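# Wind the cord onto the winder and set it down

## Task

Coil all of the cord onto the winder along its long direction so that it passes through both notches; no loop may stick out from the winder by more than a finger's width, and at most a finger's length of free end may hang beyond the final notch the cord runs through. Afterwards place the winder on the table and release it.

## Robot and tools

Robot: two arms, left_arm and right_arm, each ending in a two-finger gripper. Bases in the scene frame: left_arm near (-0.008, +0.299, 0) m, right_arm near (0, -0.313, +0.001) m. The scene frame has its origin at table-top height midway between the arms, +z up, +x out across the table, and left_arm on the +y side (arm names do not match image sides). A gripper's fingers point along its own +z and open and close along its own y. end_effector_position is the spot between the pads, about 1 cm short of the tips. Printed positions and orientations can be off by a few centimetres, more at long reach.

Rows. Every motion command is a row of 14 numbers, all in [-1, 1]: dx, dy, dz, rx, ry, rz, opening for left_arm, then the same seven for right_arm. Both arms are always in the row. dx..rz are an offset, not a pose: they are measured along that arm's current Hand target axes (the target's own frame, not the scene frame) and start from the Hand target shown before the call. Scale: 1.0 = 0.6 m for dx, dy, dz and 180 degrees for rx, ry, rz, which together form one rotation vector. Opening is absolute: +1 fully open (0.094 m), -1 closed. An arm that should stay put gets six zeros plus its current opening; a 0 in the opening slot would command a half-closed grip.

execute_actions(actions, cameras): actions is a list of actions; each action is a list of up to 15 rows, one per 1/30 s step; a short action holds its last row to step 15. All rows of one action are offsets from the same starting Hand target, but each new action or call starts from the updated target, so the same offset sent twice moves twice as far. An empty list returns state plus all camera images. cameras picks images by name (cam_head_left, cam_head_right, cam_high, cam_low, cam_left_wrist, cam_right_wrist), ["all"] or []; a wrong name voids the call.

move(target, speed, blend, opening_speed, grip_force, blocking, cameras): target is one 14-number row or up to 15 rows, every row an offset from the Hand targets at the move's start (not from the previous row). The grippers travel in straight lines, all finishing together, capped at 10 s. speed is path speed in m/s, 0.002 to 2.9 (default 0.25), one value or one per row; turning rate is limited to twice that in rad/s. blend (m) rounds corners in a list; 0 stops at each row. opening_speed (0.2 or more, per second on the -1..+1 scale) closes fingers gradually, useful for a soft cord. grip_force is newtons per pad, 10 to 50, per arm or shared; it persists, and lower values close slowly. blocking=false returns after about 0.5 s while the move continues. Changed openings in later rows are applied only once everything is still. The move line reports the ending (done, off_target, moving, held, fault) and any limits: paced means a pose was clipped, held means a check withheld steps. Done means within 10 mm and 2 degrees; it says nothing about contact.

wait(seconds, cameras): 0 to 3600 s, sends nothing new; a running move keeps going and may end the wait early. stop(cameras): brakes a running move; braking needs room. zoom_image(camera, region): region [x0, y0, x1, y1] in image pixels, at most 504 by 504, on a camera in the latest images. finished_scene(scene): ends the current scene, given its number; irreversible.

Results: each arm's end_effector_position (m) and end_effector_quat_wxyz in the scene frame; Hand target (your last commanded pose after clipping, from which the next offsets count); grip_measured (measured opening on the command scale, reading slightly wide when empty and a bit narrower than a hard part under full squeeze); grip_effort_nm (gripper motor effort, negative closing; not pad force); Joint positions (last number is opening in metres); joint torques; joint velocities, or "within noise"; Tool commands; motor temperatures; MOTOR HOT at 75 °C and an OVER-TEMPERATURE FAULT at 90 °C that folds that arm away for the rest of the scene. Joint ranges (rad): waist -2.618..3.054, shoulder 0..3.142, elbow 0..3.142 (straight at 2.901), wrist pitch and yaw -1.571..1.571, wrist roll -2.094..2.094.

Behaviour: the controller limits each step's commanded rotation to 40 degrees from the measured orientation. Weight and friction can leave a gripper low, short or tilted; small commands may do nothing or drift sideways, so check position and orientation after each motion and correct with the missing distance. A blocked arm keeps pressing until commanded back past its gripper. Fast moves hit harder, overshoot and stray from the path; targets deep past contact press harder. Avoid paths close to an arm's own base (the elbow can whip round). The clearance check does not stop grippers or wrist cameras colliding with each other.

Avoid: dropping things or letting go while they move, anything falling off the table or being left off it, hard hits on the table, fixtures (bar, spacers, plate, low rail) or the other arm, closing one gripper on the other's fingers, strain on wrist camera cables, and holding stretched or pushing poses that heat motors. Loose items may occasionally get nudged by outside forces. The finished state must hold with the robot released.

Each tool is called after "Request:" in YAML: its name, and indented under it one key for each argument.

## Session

Request:
execute_actions:
  actions: []
  cameras: ["all"]

Scene clock: 0.00 s.
left_arm: end_effector_position=(+0.3695, +0.3288, +0.0787) grip_measured=+1.000 grip_effort_nm=n/a end_effector_quat_wxyz=(+0.564, -0.084, +0.821, +0.038) | right_arm: end_effector_position=(+0.3968, -0.3154, +0.0824) grip_measured=+1.000 grip_effort_nm=n/a end_effector_quat_wxyz=(+0.577, +0.011, +0.815, -0.051)
Joint positions: left_arm=[-0.016 1.543 0.312 0.841 -0.138 -0.099 0.094] | right_arm=[0.067 1.598 0.356 0.91 0.151 -0.02 0.094]
Joint velocities: within noise
Joint torques (N m): no reading
Motor temperatures (°C): left_arm=[24 32 38 37 25 25 25] | right_arm=[22 35 33 32 24 26 26]
Heat: left arm: 38 °C; right arm: 35 °C.
Hand target: left_arm +0.3743, +0.3291, +0.0886; +0.577, -0.084, +0.812, +0.037 | right_arm +0.3982, -0.3154, +0.0848; +0.579, +0.011, +0.814, -0.051
Tool commands: left_gripper/opening=+1.0 right_gripper/opening=+1.0
camera_calibration:
cam_left_wrist: T_world_to_cam=[[0.17825, -0.98206, 0.06157, 0.25162], [-0.68214, -0.16843, -0.71156, 0.40303], [0.70916, 0.08484, -0.69992, -0.1485]] pos_world=[0.33538, 0.32759, 0.16735]
cam_right_wrist: T_world_to_cam=[[-0.06242, -0.9963, 0.05915, -0.29472], [-0.71431, 0.00321, -0.69982, 0.38031], [0.69704, -0.08594, -0.71186, -0.15416]] pos_world=[0.36072, -0.30809, 0.17384]

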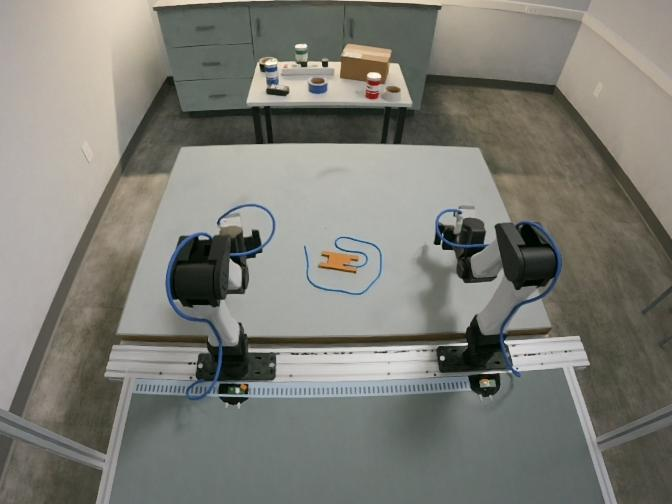

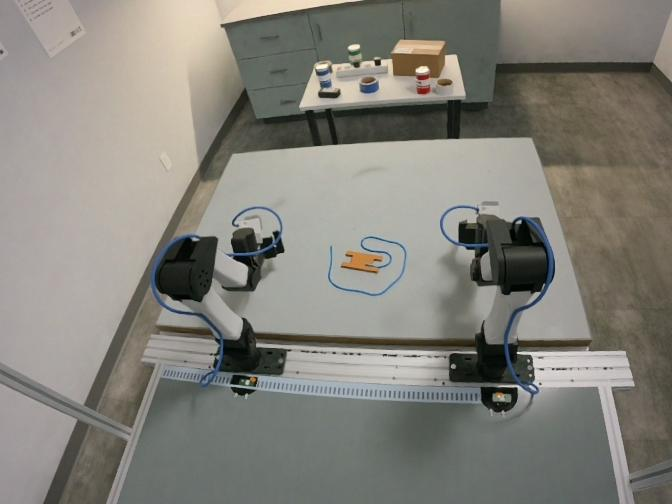

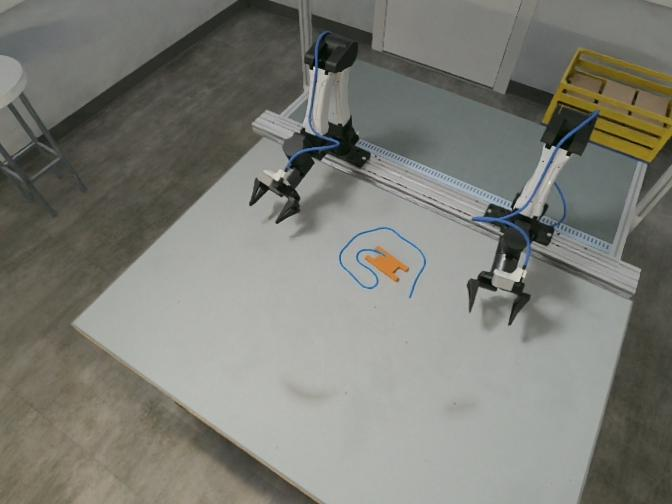

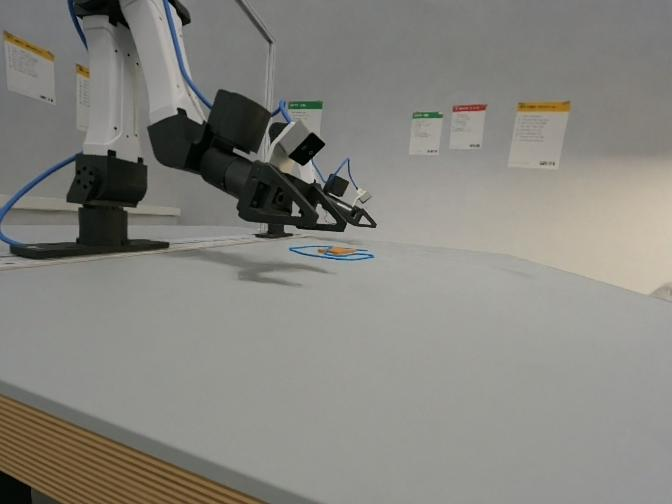

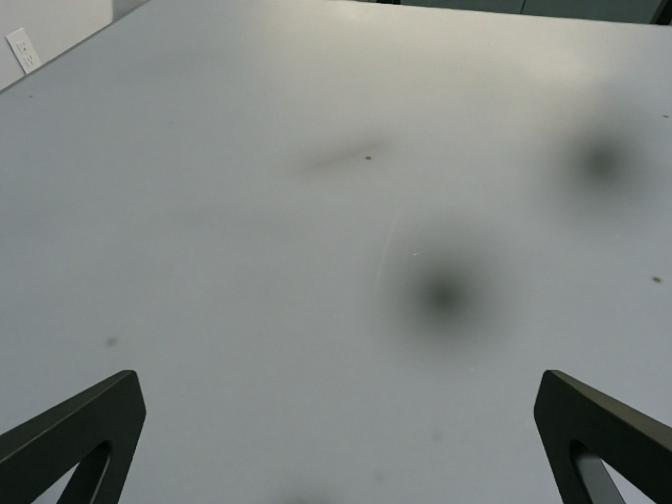

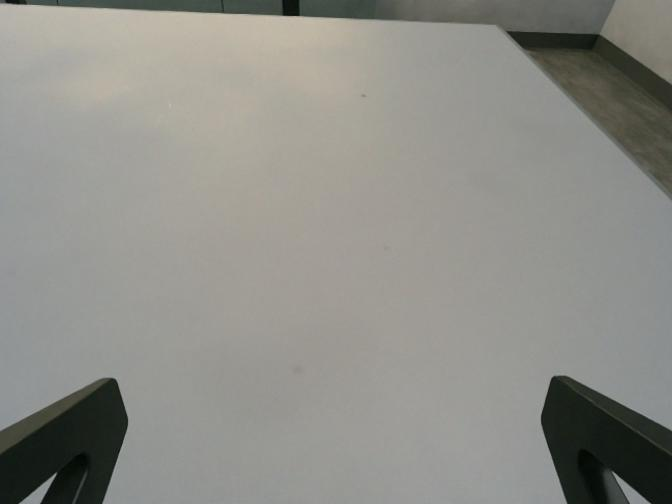

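Request:
zoom_image:
  camera: "cam_head_left"
  region: [290, 225, 400, 305]

Request:
zoom_image:
  camera: "cam_head_right"
  region: [310, 225, 420, 305]

Request:
zoom_image:
  camera: "cam_high"
  region: [325, 215, 445, 305]

Scaled by 4.582 from the camera's image (finer frame: 960x720).

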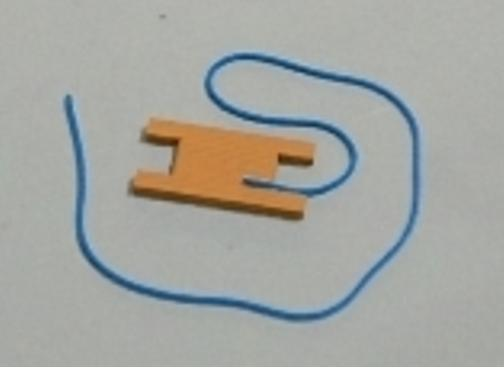

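Scaled by 4.582 from the camera's image (finer frame: 960x720).

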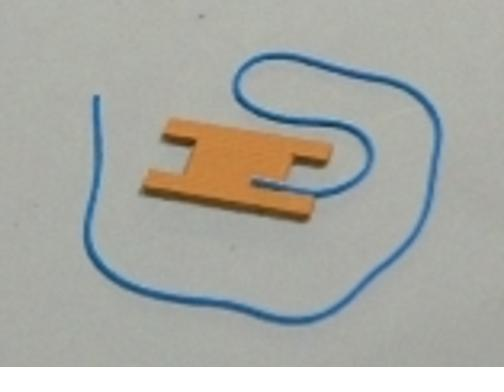

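Scaled by 4.200 from the camera's image (finer frame: 960x720).

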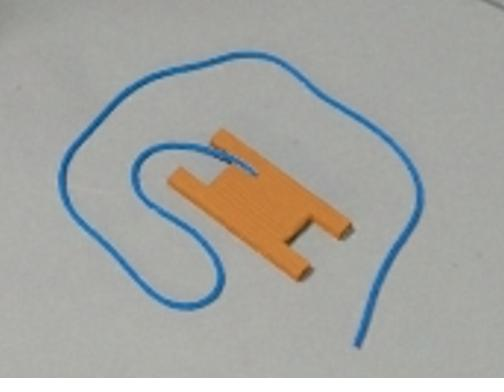

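Request:
move:
  target: [-0.0088,-0.424,-0.1857,0.3718,0.2637,0.5392,0.7, -0.19,0.3325,-0.2147,-0.4629,0.3157,0.3039,0.1]
  speed: 0.3
  cameras: ["cam_left_wrist", "cam_high", "cam_head_left"]

Scene clock: 9.63 s.
left_arm: end_effector_position=(+0.3153, +0.0648, +0.1379) grip_measured=+0.702 grip_effort_nm=-0.09 end_effector_quat_wxyz=(-0.001, +0.771, +0.637, -0.003) | right_arm: end_effector_position=(+0.3328, -0.1026, +0.2203) grip_measured=+0.102 grip_effort_nm=-0.11 end_effector_quat_wxyz=(-0.008, -0.010, +0.724, +0.690)
Joint positions: left_arm=[-0.645 2.102 2.03 -1.508 0.023 1.148 0.08] | right_arm=[0.114 1.669 0.978 0.187 -1.478 1.058 0.052]
Joint torques (N m): left_arm=[0.12 -8.72 7.43 0.24 0.01 0.24] | right_arm=[1.02 -7.5 4.52 1.41 -0.25 0.01]
Heat: left arm: 39 °C; right arm: 36 °C.
Hand target: left_arm +0.3180, +0.0620, +0.1401; +0.000, +0.777, +0.630, +0.000 | right_arm +0.3299, -0.1000, +0.2201; +0.000, +0.000, +0.707, +0.707
Off the commanded pose: left_arm 0.004 m, 1 deg | right_arm 0.004 m, 3 deg.
move: off_target (right_arm)
cam_left_wrist: T_world_to_cam=[[-0.98655, 0.16254, 0.01728, 0.29763], [0.15623, 0.90655, 0.39213, -0.12248], [0.04807, 0.38956, -0.91975, 0.17273]] pos_world=[0.30446, -0.00463, 0.20175]
Images, in order (width x height): cam_head_left 672x504, cam_high 672x504, cam_left_wrist 672x504.

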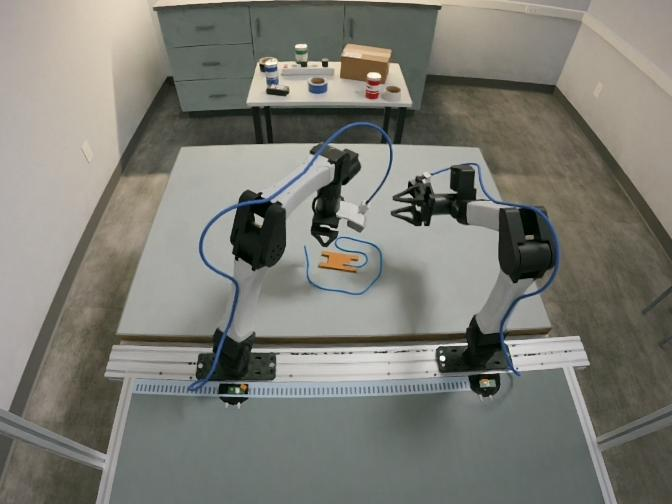

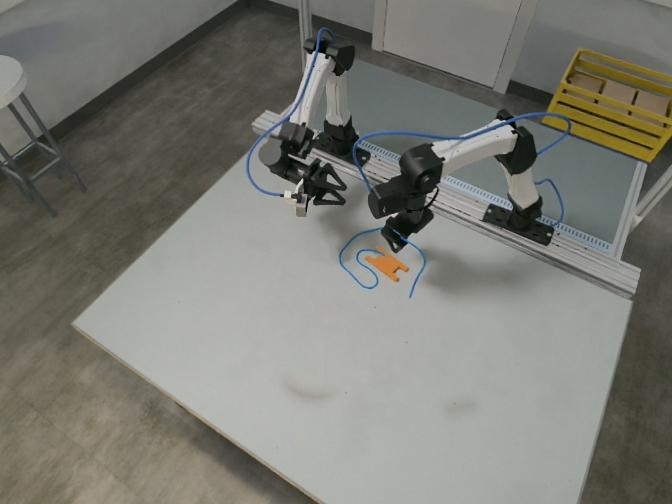

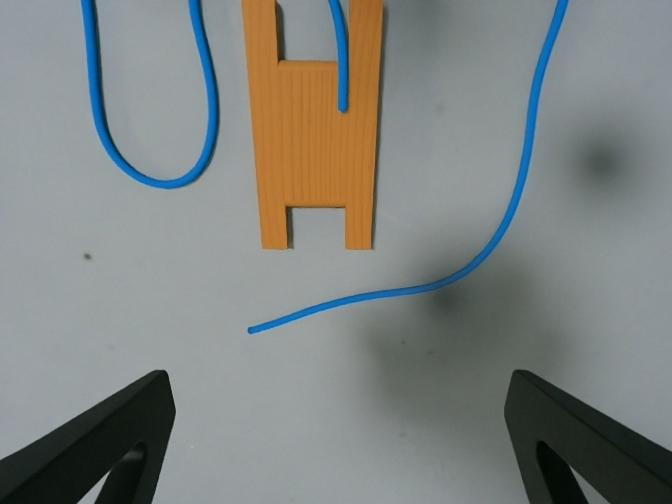

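Request:
move:
  target: [-0.0137,0.0143,0.12,0,0,0,0.7, 0,0,0,0,0,0,0.1]
  speed: 0.2
  cameras: ["cam_left_wrist"]

Scene clock: 11.43 s.
left_arm: end_effector_position=(+0.3223, +0.0550, +0.0741) grip_measured=+0.702 grip_effort_nm=-0.09 end_effector_quat_wxyz=(-0.002, +0.775, +0.632, -0.003) | right_arm: end_effector_position=(+0.3328, -0.1026, +0.2204) grip_measured=+0.102 grip_effort_nm=-0.11 end_effector_quat_wxyz=(-0.008, -0.010, +0.724, +0.690)
Joint positions: left_arm=[-0.657 2.139 1.834 -1.276 0.022 1.148 0.08] | right_arm=[0.114 1.669 0.978 0.188 -1.478 1.059 0.052]
Joint torques (N m): left_arm=[0.06 -9.37 4.49 0.61 0.01 0.1] | right_arm=[0.94 -7.5 4.78 1.39 -0.27 -0.09]
Heat: left arm: 39 °C; right arm: 36 °C.
Hand target: left_arm +0.3247, +0.0521, +0.0681; +0.000, +0.777, +0.630, +0.000 | right_arm +0.3296, -0.1003, +0.2203; -0.011, -0.012, +0.723, +0.690 (not the last commanded pose)
Off the commanded pose: left_arm 0.007 m, 1 deg | right_arm 0.004 m, 3 deg.
move: done
cam_left_wrist: T_world_to_cam=[[-0.98442, 0.17489, 0.01845, 0.3058], [0.16795, 0.90384, 0.39353, -0.09337], [0.05215, 0.3905, -0.91912, 0.11614]] pos_world=[0.31066, -0.01444, 0.13785]

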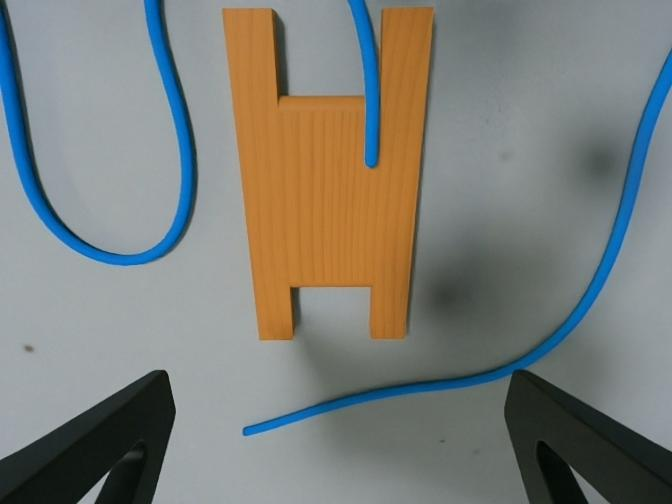

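Request:
move:
  target: [0.001,0.005,0.073,0,0,0,0.7, 0,0,0,0,0,0,0.1]
  speed: 0.12
  cameras: ["cam_left_wrist"]

Scene clock: 13.47 s.
left_arm: end_effector_position=(+0.3251, +0.0539, +0.0304) grip_measured=+0.702 grip_effort_nm=-0.09 end_effector_quat_wxyz=(-0.002, +0.775, +0.632, -0.003) | right_arm: end_effector_position=(+0.3328, -0.1026, +0.2204) grip_measured=+0.102 grip_effort_nm=-0.10 end_effector_quat_wxyz=(-0.008, -0.010, +0.724, +0.690)
Joint positions: left_arm=[-0.657 2.176 1.718 -1.123 0.021 1.148 0.08] | right_arm=[0.114 1.669 0.978 0.188 -1.478 1.059 0.052]
Joint torques (N m): left_arm=[0.28 -9.44 4.38 0.6 0.02 0.13] | right_arm=[0.85 -7.5 4.92 1.37 -0.29 -0.1]
Heat: left arm: 39 °C; right arm: 37 °C.
Hand target: left_arm +0.3278, +0.0521, +0.0242; +0.000, +0.777, +0.630, +0.000 | right_arm +0.3296, -0.1003, +0.2203; -0.011, -0.012, +0.723, +0.690
Off the commanded pose: left_arm 0.007 m, 1 deg | right_arm 0.004 m, 0 deg.
move: done
cam_left_wrist: T_world_to_cam=[[-0.98442, 0.17483, 0.01863, 0.30954], [0.16794, 0.90363, 0.39401, -0.0757], [0.05205, 0.391, -0.91892, 0.07628]] pos_world=[0.31346, -0.01554, 0.09415]

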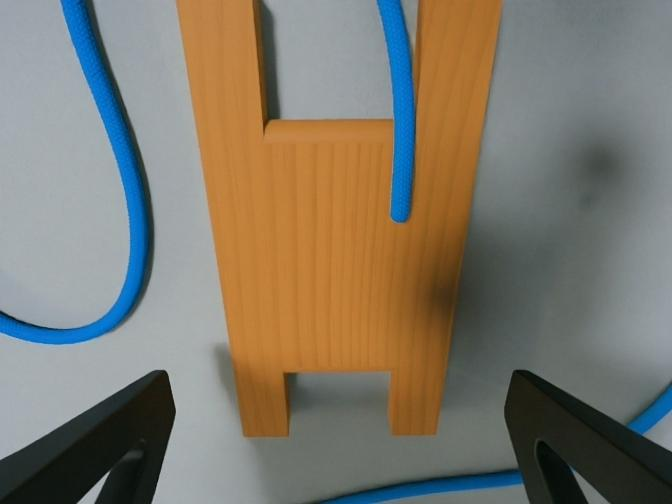

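Request:
move:
  target:
    - [0,0,0.032,0,0,0,0.7, 0,0,0,0,0,0,0.1]
    - [0,0,0.032,0,0,0,0.07, 0,0,0,0,0,0,0.1]
  speed: [0.06,0.06]
  opening_speed: 0.8
  grip_force: [40, 40]
  cameras: ["cam_left_wrist"]

Scene clock: 16.07 s.
left_arm: end_effector_position=(+0.3263, +0.0535, +0.0124) grip_measured=+0.195 grip_effort_nm=-0.78 end_effector_quat_wxyz=(+0.000, +0.775, +0.632, -0.002) | right_arm: end_effector_position=(+0.3328, -0.1026, +0.2204) grip_measured=+0.102 grip_effort_nm=-0.10 end_effector_quat_wxyz=(-0.008, -0.010, +0.724, +0.690)
Joint positions: left_arm=[-0.657 2.195 1.673 -1.057 0.021 1.148 0.056] | right_arm=[0.114 1.669 0.978 0.188 -1.478 1.059 0.052]
Joint torques (N m): left_arm=[0.23 -9.36 4.33 0.61 0.02 0.12] | right_arm=[1.02 -7.57 4.67 1.4 -0.3 -0.07]
Heat: left arm: 39 °C; right arm: 37 °C.
Hand target: left_arm +0.3279, +0.0520, +0.0051; +0.000, +0.777, +0.630, +0.000 | right_arm +0.3296, -0.1003, +0.2203; -0.011, -0.012, +0.723, +0.690
Off the commanded pose: left_arm 0.008 m, 0 deg | right_arm 0.004 m, 0 deg.
grip_force (N): 40, 40
move: done
cam_left_wrist: T_world_to_cam=[[-0.98447, 0.17492, 0.01469, 0.31112], [0.16657, 0.90445, 0.39272, -0.06803], [0.05541, 0.38907, -0.91954, 0.05873]] pos_world=[0.31437, -0.01574, 0.07615]

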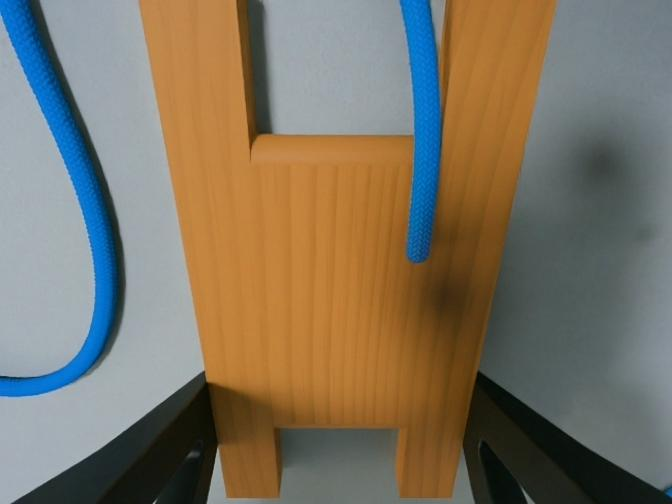

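Request:
move:
  target:
    - [0,0,-0.07,0,0,0,0.07, 0,0.09,0,0,0,0,0.1]
    - [-0.104,-0.0732,-0.1883,0,0,-0.591,0.07, 0,0.09,0,0,0,0,0.1]
  speed: [0.15,0.2]
  blend: [0.02,0]
  cameras: ["cam_left_wrist","cam_right_wrist","cam_low","cam_head_left","cam_high"]

Scene clock: 23.07 s.
left_arm: end_effector_position=(+0.2716, +0.0061, +0.0908) grip_measured=+0.194 grip_effort_nm=-0.82 end_effector_quat_wxyz=(-0.021, -0.006, +1.000, +0.019) | right_arm: end_effector_position=(+0.3287, -0.0999, +0.2646) grip_measured=+0.102 grip_effort_nm=-0.11 end_effector_quat_wxyz=(-0.022, -0.001, +0.723, +0.691)
Joint positions: left_arm=[-0.829 2.165 1.943 -1.408 0.021 -0.808 0.056] | right_arm=[0.123 1.595 1.074 0.057 -1.478 1.13 0.052]
Joint torques (N m): left_arm=[0.54 -10.88 4.94 0.27 -0.01 0.18] | right_arm=[0.39 -6.75 5.85 1.4 -0.22 -0.11]
Heat: left arm: 40 °C; right arm: 38 °C.
Hand target: left_arm +0.2720, +0.0065, +0.0905; -0.021, +0.000, +1.000, +0.019 (not the last commanded pose) | right_arm +0.3287, -0.0999, +0.2646; -0.022, -0.001, +0.723, +0.691 (not the last commanded pose)
Off the commanded pose: left_arm 0.028 m, 5 deg | right_arm 0.010 m, 2 deg.
grip_force (N): 40, 40
move: held (left_arm, right_arm; a check stopped the path); limits=held
pose unreachable (left arm): on one or more control steps of this call, first in action 0 (counted from 0), this arm could not follow its commanded pose, so it was not sent that pose on those steps. It may still have moved: this result reports where it is.
cause: moving toward the commanded pose would bring a part of the arm too close to another arm (this arm's wrist (the part past joint 4) and the right arm's fingers, along the way the arms are being sent, or toward where that arm still pushes).
pose unreachable (right arm): on one or more control steps of this call, first in action 0 (counted from 0), this arm could not follow its commanded pose, so it was not sent that pose on those steps. It may still have moved: this result reports where it is.
cause: moving toward the commanded pose would bring a part of the arm too close to another arm (this arm's fingers and the left arm's wrist (the part past joint 4), where that arm would come to rest).
cam_left_wrist: T_world_to_cam=[[0.03904, -0.99887, -0.0272, -0.00253], [-0.90042, -0.04697, 0.43247, 0.24518], [-0.43326, 0.0076, -0.90124, 0.28573]] pos_world=[0.34466, 0.00682, 0.1514]
cam_right_wrist: T_world_to_cam=[[-0.03618, -0.02811, -0.99895, 0.27304], [-0.8827, -0.46777, 0.04513, 0.26976], [-0.46854, 0.8834, -0.00789, 0.33529]] pos_world=[0.40509, -0.16234, 0.26323]
Images, in order (width x height): cam_head_left 672x504, cam_high 672x504, cam_low 672x504, cam_left_wrist 672x504, cam_right_wrist 672x504.

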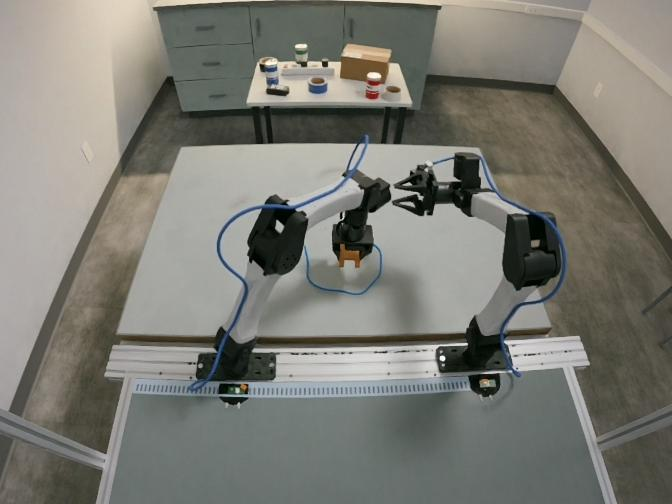

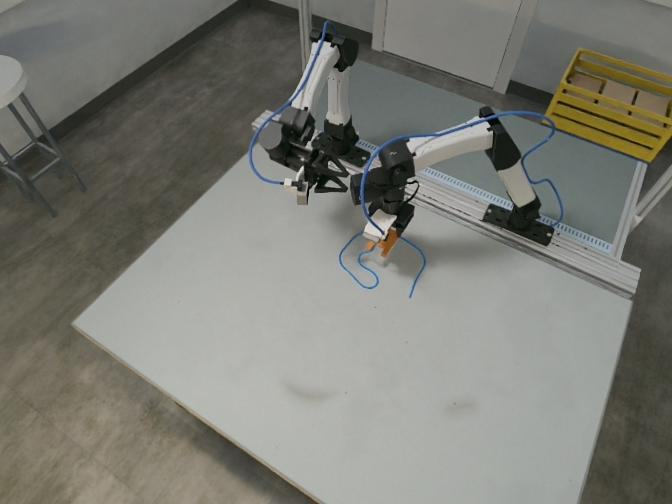

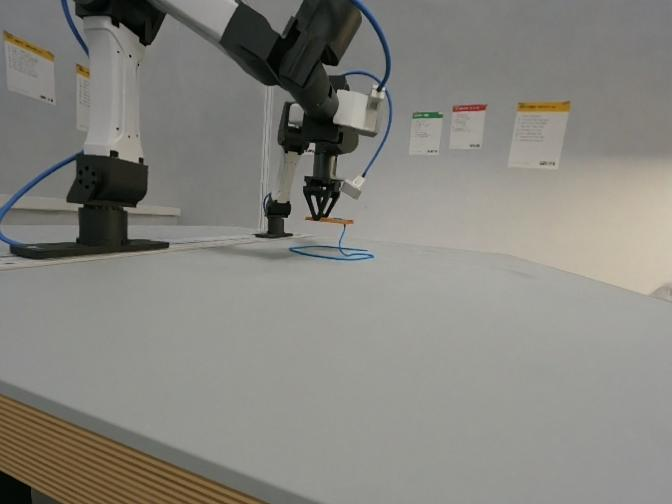

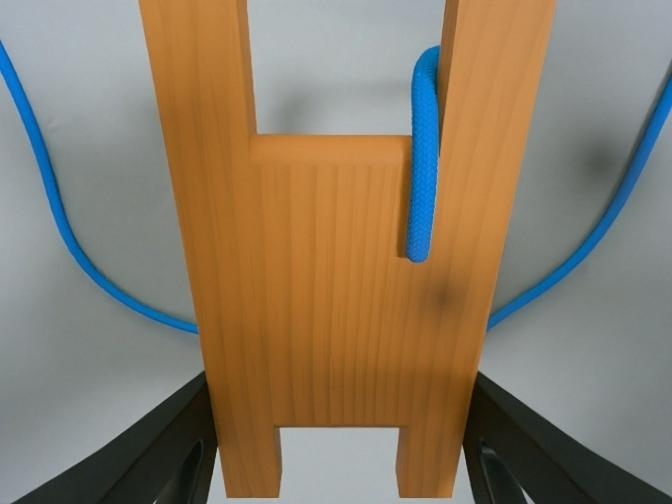

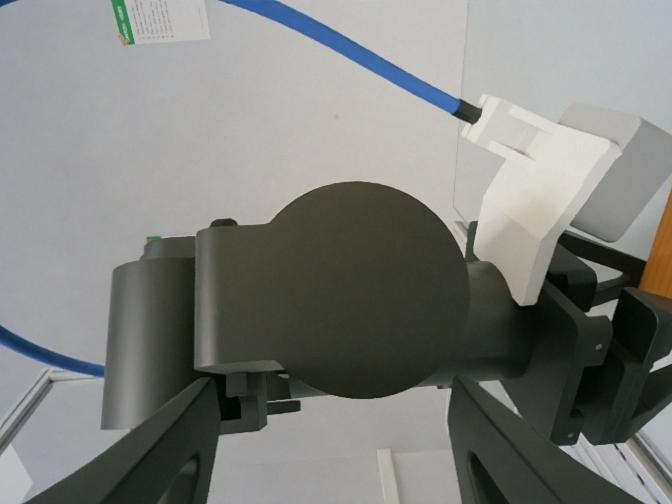

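Request:
move:
  target: [0,0,0,0,0,0,0.07, 0.0258,-0.2875,0.0142,0,-0.0105,0,0.1]
  speed: 0.25
  cameras: ["cam_right_wrist"]

Scene clock: 24.13 s.
left_arm: end_effector_position=(+0.2716, +0.0061, +0.0908) grip_measured=+0.194 grip_effort_nm=-0.82 end_effector_quat_wxyz=(-0.021, -0.004, +1.000, +0.019) | right_arm: end_effector_position=(+0.3287, -0.0999, +0.2644) grip_measured=+0.102 grip_effort_nm=-0.11 end_effector_quat_wxyz=(-0.022, -0.001, +0.723, +0.691)
Joint positions: left_arm=[-0.829 2.165 1.943 -1.408 0.021 -0.805 0.056] | right_arm=[0.123 1.595 1.073 0.058 -1.478 1.13 0.052]
Joint torques (N m): left_arm=[0.58 -10.54 4.89 0.3 -0.01 0.19] | right_arm=[0.2 -6.65 5.63 1.34 -0.25 -0.13]
Heat: left arm: 40 °C; right arm: 38 °C.
Hand target: left_arm +0.2720, +0.0065, +0.0905; -0.021, +0.000, +1.000, +0.019 | right_arm +0.3287, -0.0999, +0.2645; -0.022, -0.001, +0.723, +0.691 (not the last commanded pose)
Off the commanded pose: left_arm 0.001 m, 1 deg | right_arm 0.173 m, 2 deg.
grip_force (N): 40, 40
move: held (right_arm; a check stopped the path); limits=held
pose unreachable (right arm): on one or more control steps of this call, first in action 0 (counted from 0), this arm could not follow its commanded pose, so it was not sent that pose on those steps. It may still have moved: this result reports where it is.
cause: moving toward the commanded pose would bring a part of the arm too close to another arm (this arm's fingers and the left arm's wrist (the part past joint 4), where that arm would come to rest).
cam_right_wrist: T_world_to_cam=[[-0.03658, -0.0282, -0.99893, 0.27298], [-0.88269, -0.46775, 0.04553, 0.26957], [-0.46854, 0.88341, -0.00779, 0.33521]] pos_world=[0.40499, -0.16234, 0.26303]

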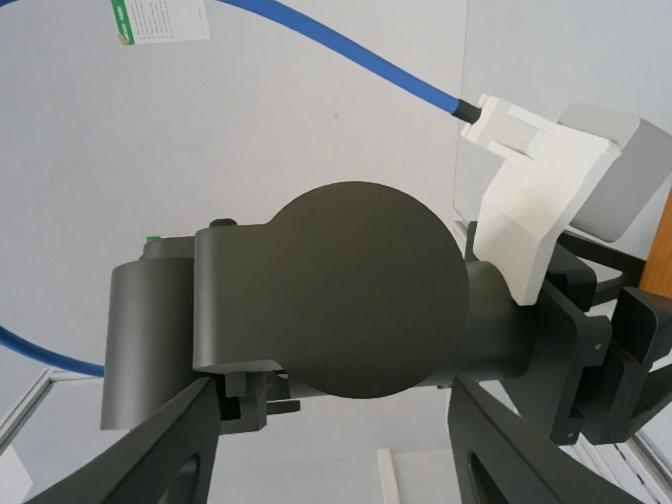

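Request:
move:
  target:
    - [0,0,0,0,0,0,0.07, -0.1162,0.0027,-0.0205,0,0,0,0.1]
    - [0,0,0,0,0,0,0.07, -0.124,-0.2555,-0.0087,0,-0.0105,0,0.1]
    - [0,0,0,0,0,0,0.07, 0.0225,-0.284,0.0138,0,-0.0105,0,0.1]
  speed: [0.3,0.3,0.2]
  blend: [0.03,0.03,0]
  cameras: ["cam_right_wrist"]

Scene clock: 27.47 s.
left_arm: end_effector_position=(+0.2716, +0.0061, +0.0908) grip_measured=+0.194 grip_effort_nm=-0.82 end_effector_quat_wxyz=(-0.021, -0.004, +1.000, +0.019) | right_arm: end_effector_position=(+0.3107, -0.1015, +0.0909) grip_measured=+0.102 grip_effort_nm=-0.11 end_effector_quat_wxyz=(-0.027, +0.005, +0.732, +0.681)
Joint positions: left_arm=[-0.829 2.165 1.943 -1.408 0.021 -0.805 0.056] | right_arm=[0.127 1.949 0.741 0.535 -1.461 0.94 0.052]
Joint torques (N m): left_arm=[0.58 -10.58 4.85 0.29 -0.02 0.2] | right_arm=[0.55 -9.14 3.11 1.41 -0.22 -0.03]
Motor temperatures (°C): left_arm=[24 37 40 36 25 25 25] | right_arm=[22 39 36 35 24 26 26]
Heat: left arm: 40 °C; right arm: 39 °C.
Hand target: left_arm +0.2720, +0.0065, +0.0905; -0.021, +0.000, +1.000, +0.019 | right_arm +0.3101, -0.0997, +0.0945; -0.010, +0.011, +0.723, +0.691
Off the commanded pose: left_arm 0.001 m, 1 deg | right_arm 0.004 m, 3 deg.
grip_force (N): 40, 40
move: off_target (right_arm)
cam_right_wrist: T_world_to_cam=[[-0.05202, -0.05531, -0.99711, 0.10082], [-0.88184, -0.46605, 0.07186, 0.25836], [-0.46868, 0.88303, -0.02453, 0.32836]] pos_world=[0.38697, -0.16397, 0.09002]

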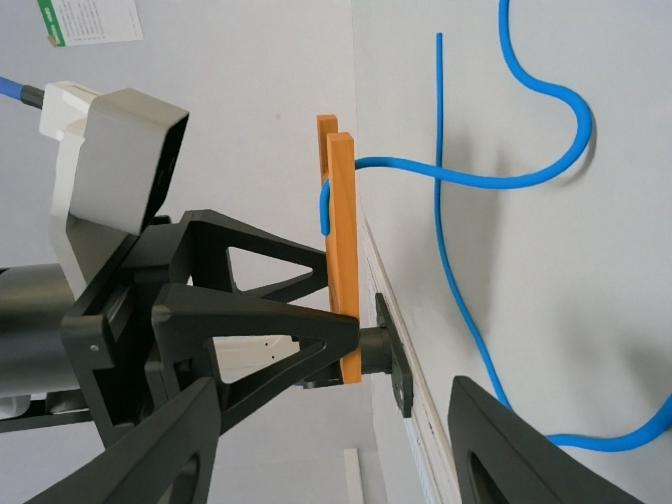

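Request:
move:
  target:
    - [0,0,0,0,0,0,0.07, 0,-0.01,0.15,0,0,0,0.1]
    - [0,0,0,0,0,0,0.07, 0,-0.01,0.15,0,0,0,-0.96]
  speed: [0.12,0.1]
  opening_speed: 0.8
  cameras: ["cam_right_wrist","cam_left_wrist"]

Scene clock: 33.10 s.
left_arm: end_effector_position=(+0.2685, +0.0059, +0.0909) grip_measured=+0.194 grip_effort_nm=-0.82 end_effector_quat_wxyz=(-0.028, -0.004, +0.999, +0.017) | right_arm: end_effector_position=(+0.3113, -0.0123, +0.0822) grip_measured=-0.835 grip_effort_nm=-0.86 end_effector_quat_wxyz=(-0.013, +0.016, +0.726, +0.687)
Joint positions: left_arm=[-0.829 2.165 1.943 -1.416 0.034 -0.802 0.056] | right_arm=[0.395 2.141 0.735 1.27 -1.175 1.478 0.008]
Joint torques (N m): left_arm=[0.58 -10.5 4.88 0.37 -0.16 0.18] | right_arm=[0.85 -8.14 3.02 1.82 -0.03 0.02]
Heat: left arm: 40 °C; right arm: 40 °C.
Hand target: left_arm +0.2720, +0.0066, +0.0905; -0.021, +0.000, +1.000, +0.019 | right_arm +0.3100, -0.0101, +0.0844; -0.010, +0.011, +0.723, +0.691
Off the commanded pose: left_arm 0.004 m, 1 deg | right_arm 0.003 m, 1 deg.
grip_force (N): 40, 40
move: done
cam_left_wrist: T_world_to_cam=[[0.03381, -0.99915, -0.02367, -0.00161], [-0.89379, -0.04083, 0.44663, 0.23925], [-0.44722, 0.00605, -0.89441, 0.28768]] pos_world=[0.34255, 0.00641, 0.15041]
cam_right_wrist: T_world_to_cam=[[-0.0479, -0.0378, -0.99814, 0.09618], [-0.89902, -0.43383, 0.05958, 0.30788], [-0.43527, 0.9002, -0.0132, 0.2385]] pos_world=[0.38521, -0.07749, 0.08081]
Images, in order (width x height): cam_left_wrist 672x504, cam_right_wrist 672x504.

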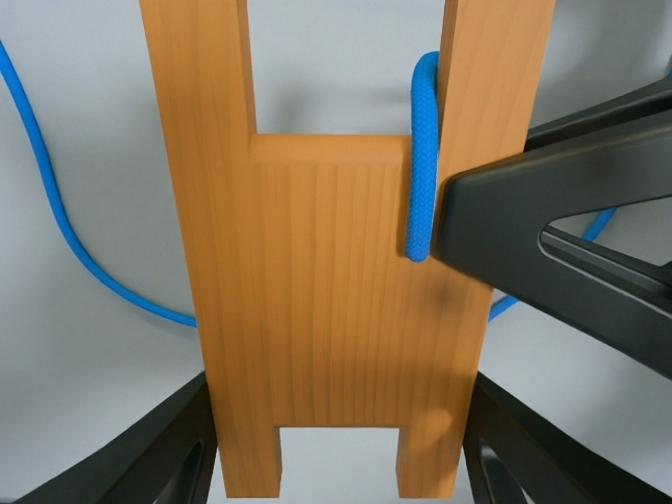

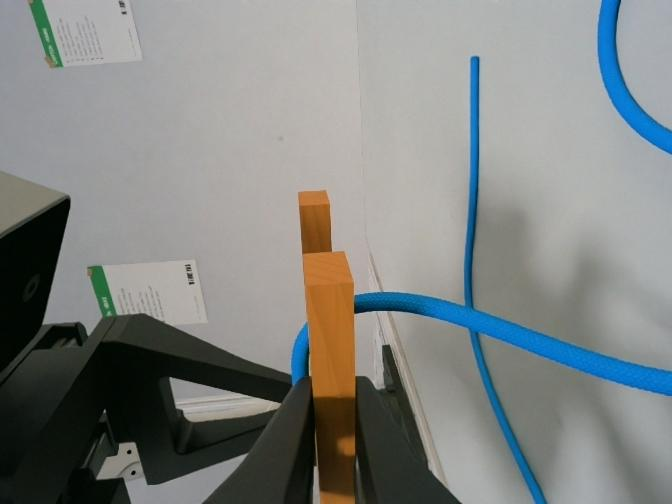

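Request:
move:
  target:
    - [0,0,0,0,0,0,0.5, 0,0,0,0,0,0,-0.96]
    - [0,0,-0.133,0,0,0,0.5, 0,0,0,0,0,0,-0.96]
    - [0.0108,0.196,-0.1752,0.262,0.0075,0.0076,0.5, 0,0,0,0,0,0,-0.96]
    - [-0.0882,0.1692,-0.264,0.5241,0.0151,0.0152,0.1, -0.0167,0.2838,-0.013,0,0,0,-0.96]
  speed: [0.1,0.2,0.25,0.25]
  blend: [0,0.02,0.03,0]
  opening_speed: 1.5
  cameras: ["cam_right_wrist","cam_left_wrist","cam_low","cam_high"]

Scene clock: 41.83 s.
left_arm: end_effector_position=(+0.3250, +0.1029, +0.2460) grip_measured=+0.102 grip_effort_nm=-0.09 end_effector_quat_wxyz=(-0.051, -0.010, +0.710, -0.703) | right_arm: end_effector_position=(+0.3242, -0.0081, +0.2356) grip_measured=-0.850 grip_effort_nm=-0.86 end_effector_quat_wxyz=(-0.027, +0.029, +0.728, +0.684)
Joint positions: left_arm=[-0.091 1.902 1.474 -1.231 1.574 -0.012 0.052] | right_arm=[0.392 1.687 0.971 0.558 -1.181 1.497 0.007]
Joint torques (N m): left_arm=[0.4 -7.15 6.91 0.54 0.74 0.25] | right_arm=[-0.29 -9.77 7.71 1.5 -0.16 -0.19]
Heat: left arm: 41 °C; right arm: 41 °C.
Hand target: left_arm +0.3316, +0.1020, +0.2503; -0.036, +0.006, +0.692, -0.721 | right_arm +0.3249, -0.0102, +0.2546; -0.010, +0.010, +0.723, +0.691
Off the commanded pose: left_arm 0.008 m, 4 deg | right_arm 0.019 m, 3 deg.
joint sent to its limit (left arm) — joint 5 (wrist yaw), upper limit. The joint targets still meet the commanded pose.
grip_force (N): 40, 40
move: off_target (left_arm, right_arm); target 4's new opening was sent with left_arm's hand 0.008 m and 4 deg from that target
cam_left_wrist: T_world_to_cam=[[0.11207, -0.00235, 0.9937, -0.28125], [-0.88825, 0.44806, 0.10124, 0.25724], [-0.44548, -0.894, 0.04813, 0.31132]] pos_world=[0.3987, 0.1624, 0.23845]
cam_right_wrist: T_world_to_cam=[[-0.08653, -0.04506, -0.99523, 0.26191], [-0.89548, -0.43428, 0.09752, 0.30206], [-0.43661, 0.89965, -0.00277, 0.24052]] pos_world=[0.39816, -0.0734, 0.23187]
Images, in order (width x height): cam_high 672x504, cam_low 672x504, cam_left_wrist 672x504, cam_right_wrist 672x504.

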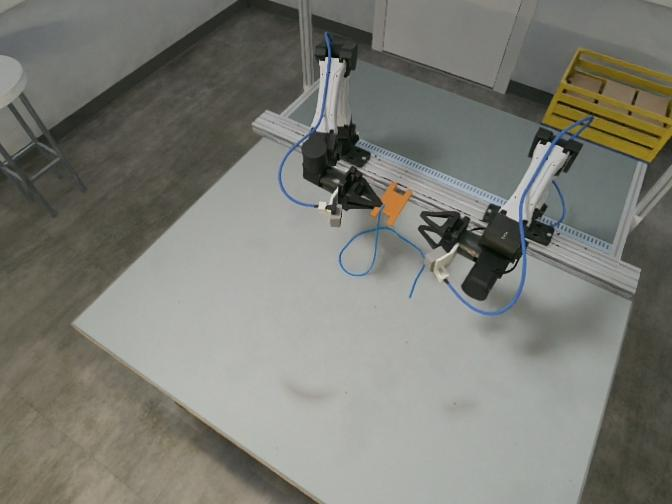

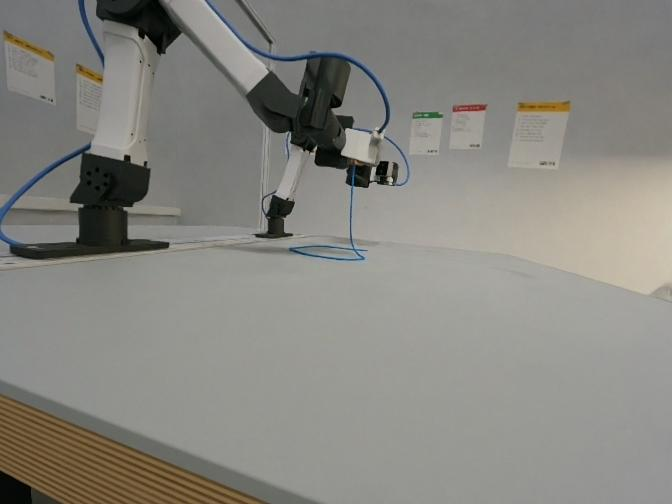

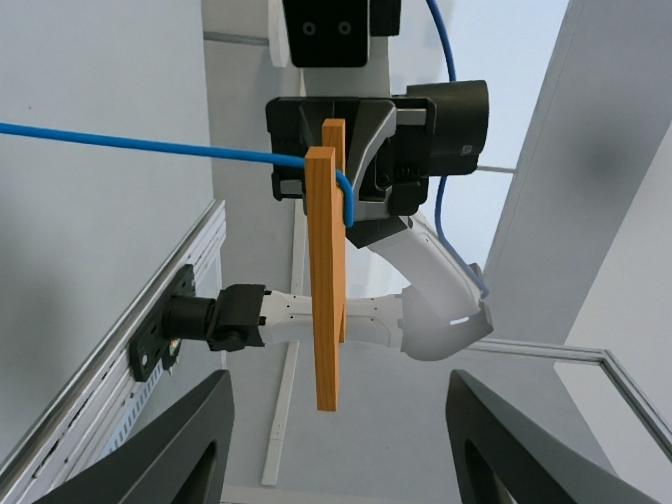

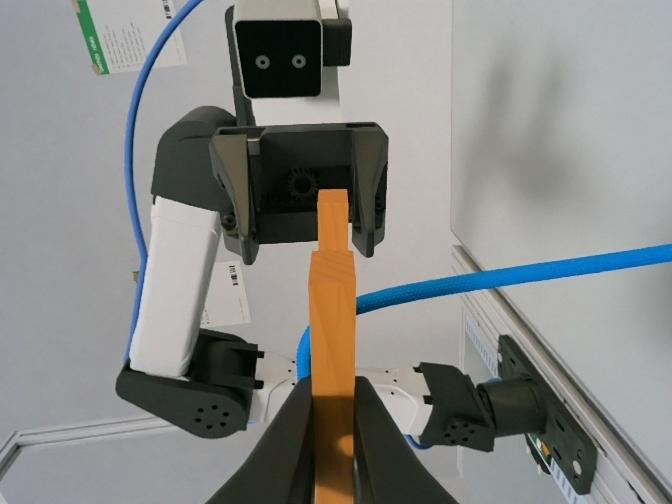

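Request:
move:
  target:
    - [0,0,0,0,0,0,0.1, 0,0,0,0,0,-0.5,-0.96]
    - [0,0,0,0,0,0,0.1, 0,0,0,0,0,-1.0,-0.96]
  speed: [0.6,0.6]
  blend: [0.05,0]
  cameras: ["cam_right_wrist","cam_left_wrist","cam_low","cam_head_left"]

Scene clock: 46.63 s.
left_arm: end_effector_position=(+0.3250, +0.1029, +0.2460) grip_measured=+0.102 grip_effort_nm=-0.09 end_effector_quat_wxyz=(-0.051, -0.010, +0.710, -0.703) | right_arm: end_effector_position=(+0.3233, -0.0094, +0.2370) grip_measured=-0.850 grip_effort_nm=-0.86 end_effector_quat_wxyz=(+0.685, -0.727, +0.025, +0.028)
Joint positions: left_arm=[-0.091 1.902 1.474 -1.231 1.574 -0.012 0.052] | right_arm=[0.388 1.686 0.971 0.562 -1.193 -1.646 0.007]
Joint torques (N m): left_arm=[0.42 -7.17 6.94 0.53 0.74 0.25] | right_arm=[0.1 -9.4 7.56 1.38 -0.03 -0.09]
Heat: left arm: 41 °C; right arm: 41 °C.
Hand target: left_arm +0.3315, +0.1020, +0.2503; -0.036, +0.006, +0.692, -0.721 | right_arm +0.3249, -0.0102, +0.2546; +0.691, -0.723, +0.011, +0.010
Off the commanded pose: left_arm 0.008 m, 4 deg | right_arm 0.018 m, 3 deg.
joint sent to its limit (left arm) — joint 5 (wrist yaw), upper limit. The joint targets still meet the commanded pose.
grip_force (N): 40, 40
move: off_target (right_arm)
cam_left_wrist: T_world_to_cam=[[0.11207, -0.00235, 0.9937, -0.28125], [-0.88825, 0.44806, 0.10124, 0.25724], [-0.44548, -0.894, 0.04813, 0.31132]] pos_world=[0.3987, 0.1624, 0.23845]
cam_right_wrist: T_world_to_cam=[[0.08037, 0.07674, 0.99381, -0.26109], [0.89831, -0.43764, -0.03886, -0.24711], [0.43195, 0.89587, -0.10411, -0.01569]] pos_world=[0.24974, -0.07406, 0.24824]
Images, in order (width x height): cam_head_left 672x504, cam_low 672x504, cam_left_wrist 672x504, cam_right_wrist 672x504.

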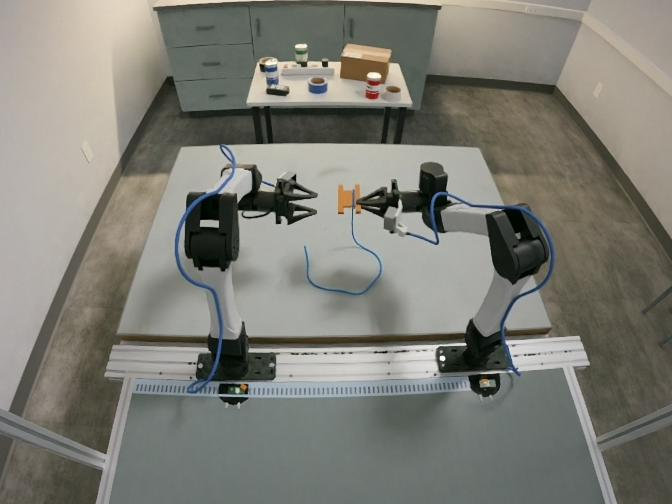

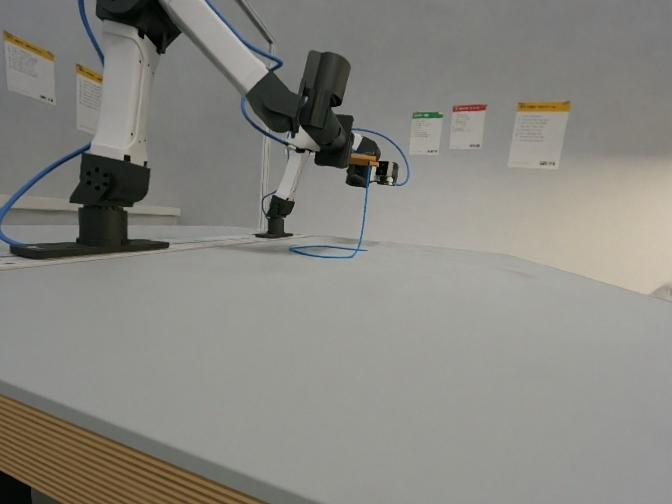

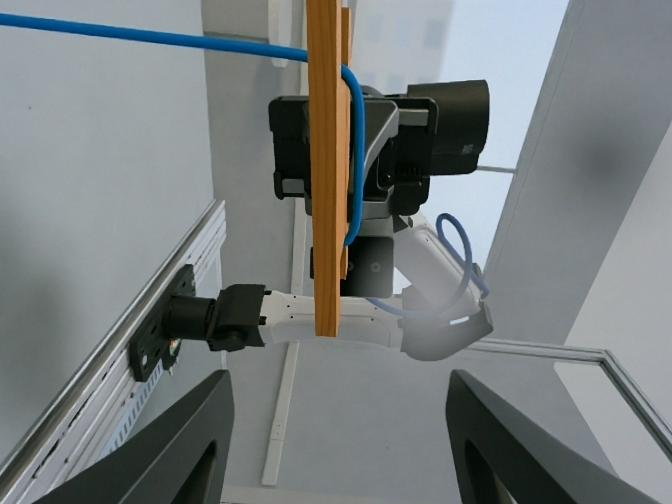

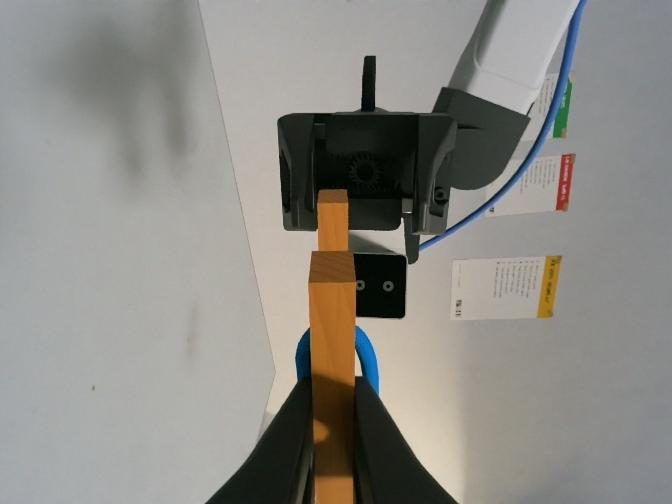

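Request:
zoom_image:
  camera: "cam_left_wrist"
  region: [230, 0, 430, 380]

Request:
zoom_image:
  camera: "cam_head_left"
  region: [290, 160, 400, 240]

Scaled by 1.326 from the camera's image (finer frame: 960x720).

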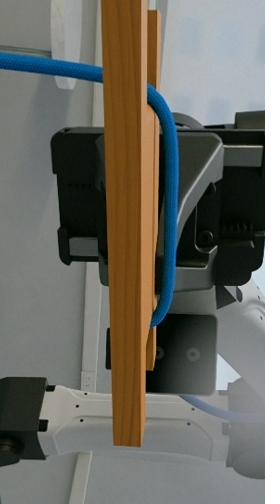

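Scaled by 4.582 from the camera's image (finer frame: 960x720).

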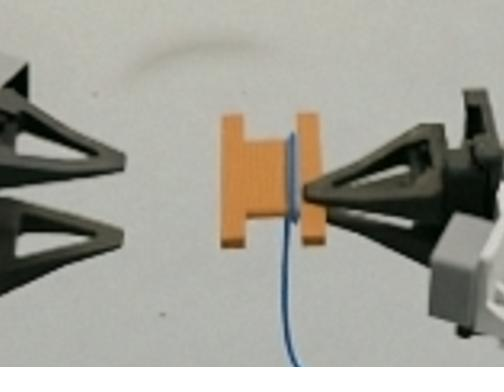

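Request:
move:
  target:
    - [-0.0403,0.013,0.1088,0,0,0,0.1, 0,0,0,0,0,0,-0.96]
    - [-0.0403,0.013,0.1088,0,0,0,-0.96, 0,0,0,0,0,0,-0.96]
  speed: [0.12,0.1]
  opening_speed: 1.0
  cameras: ["cam_left_wrist","cam_head_left"]

Request:
zoom_image:
  camera: "cam_head_left"
  region: [290, 160, 400, 240]

Scene clock: 52.47 s.
left_arm: end_effector_position=(+0.3482, +0.0392, +0.2407) grip_measured=-0.817 grip_effort_nm=-0.82 end_effector_quat_wxyz=(-0.098, +0.056, +0.703, -0.702) | right_arm: end_effector_position=(+0.3231, -0.0095, +0.2390) grip_measured=-0.850 grip_effort_nm=-0.86 end_effector_quat_wxyz=(+0.686, -0.727, +0.019, +0.022)
Joint positions: left_arm=[-0.25 2.117 1.756 -1.22 1.589 -0.061 0.009] | right_arm=[0.388 1.681 0.973 0.56 -1.191 -1.658 0.007]
Joint torques (N m): left_arm=[-0.02 -9.02 7.92 0.36 0.59 0.18] | right_arm=[0.09 -8.95 7.3 1.4 -0.02 0.03]
Heat: left arm: 41 °C; right arm: 42 °C.
Hand target: left_arm +0.3516, +0.0352, +0.2441; -0.036, +0.006, +0.692, -0.721 | right_arm +0.3248, -0.0102, +0.2545; +0.691, -0.723, +0.011, +0.010
Off the commanded pose: left_arm 0.006 m, 9 deg | right_arm 0.016 m, 2 deg.
joint sent to its limit (left arm) — joint 5 (wrist yaw), upper limit. The joint targets are off in orientation, not in position.
grip_force (N): 40, 40
move: off_target (left_arm); target 2's new opening was sent with left_arm's hand 0.007 m and 10 deg from that target
cam_left_wrist: T_world_to_cam=[[0.08793, -0.00129, 0.99613, -0.27089], [-0.80765, 0.58524, 0.07204, 0.28056], [-0.58307, -0.81086, 0.05042, 0.30897]] pos_world=[0.43056, 0.08599, 0.23405]
Images, in order (width x height): cam_head_left 672x504, cam_left_wrist 672x504.

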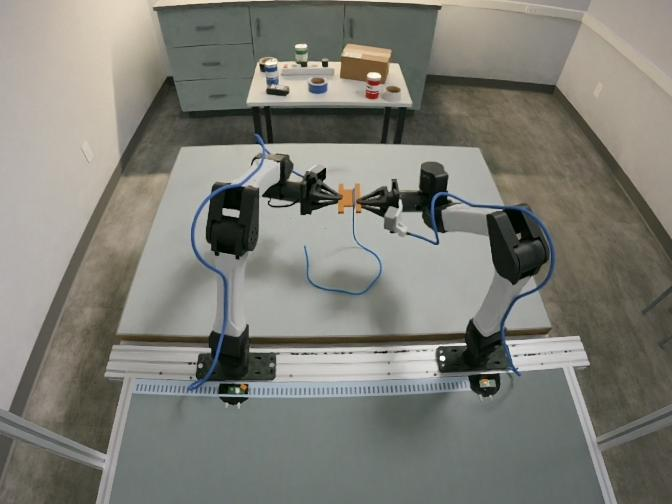

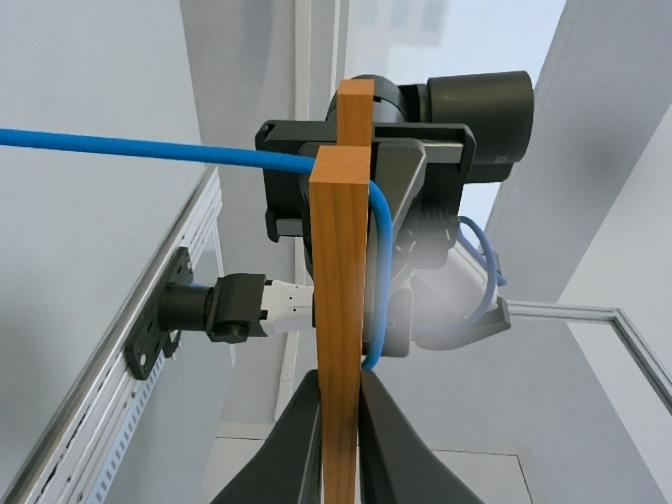

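Scaled by 4.582 from the camera's image (finer frame: 960x720).

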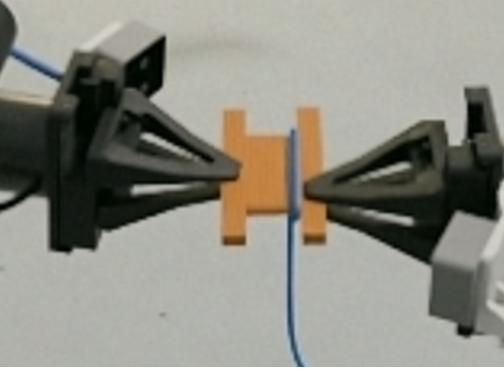

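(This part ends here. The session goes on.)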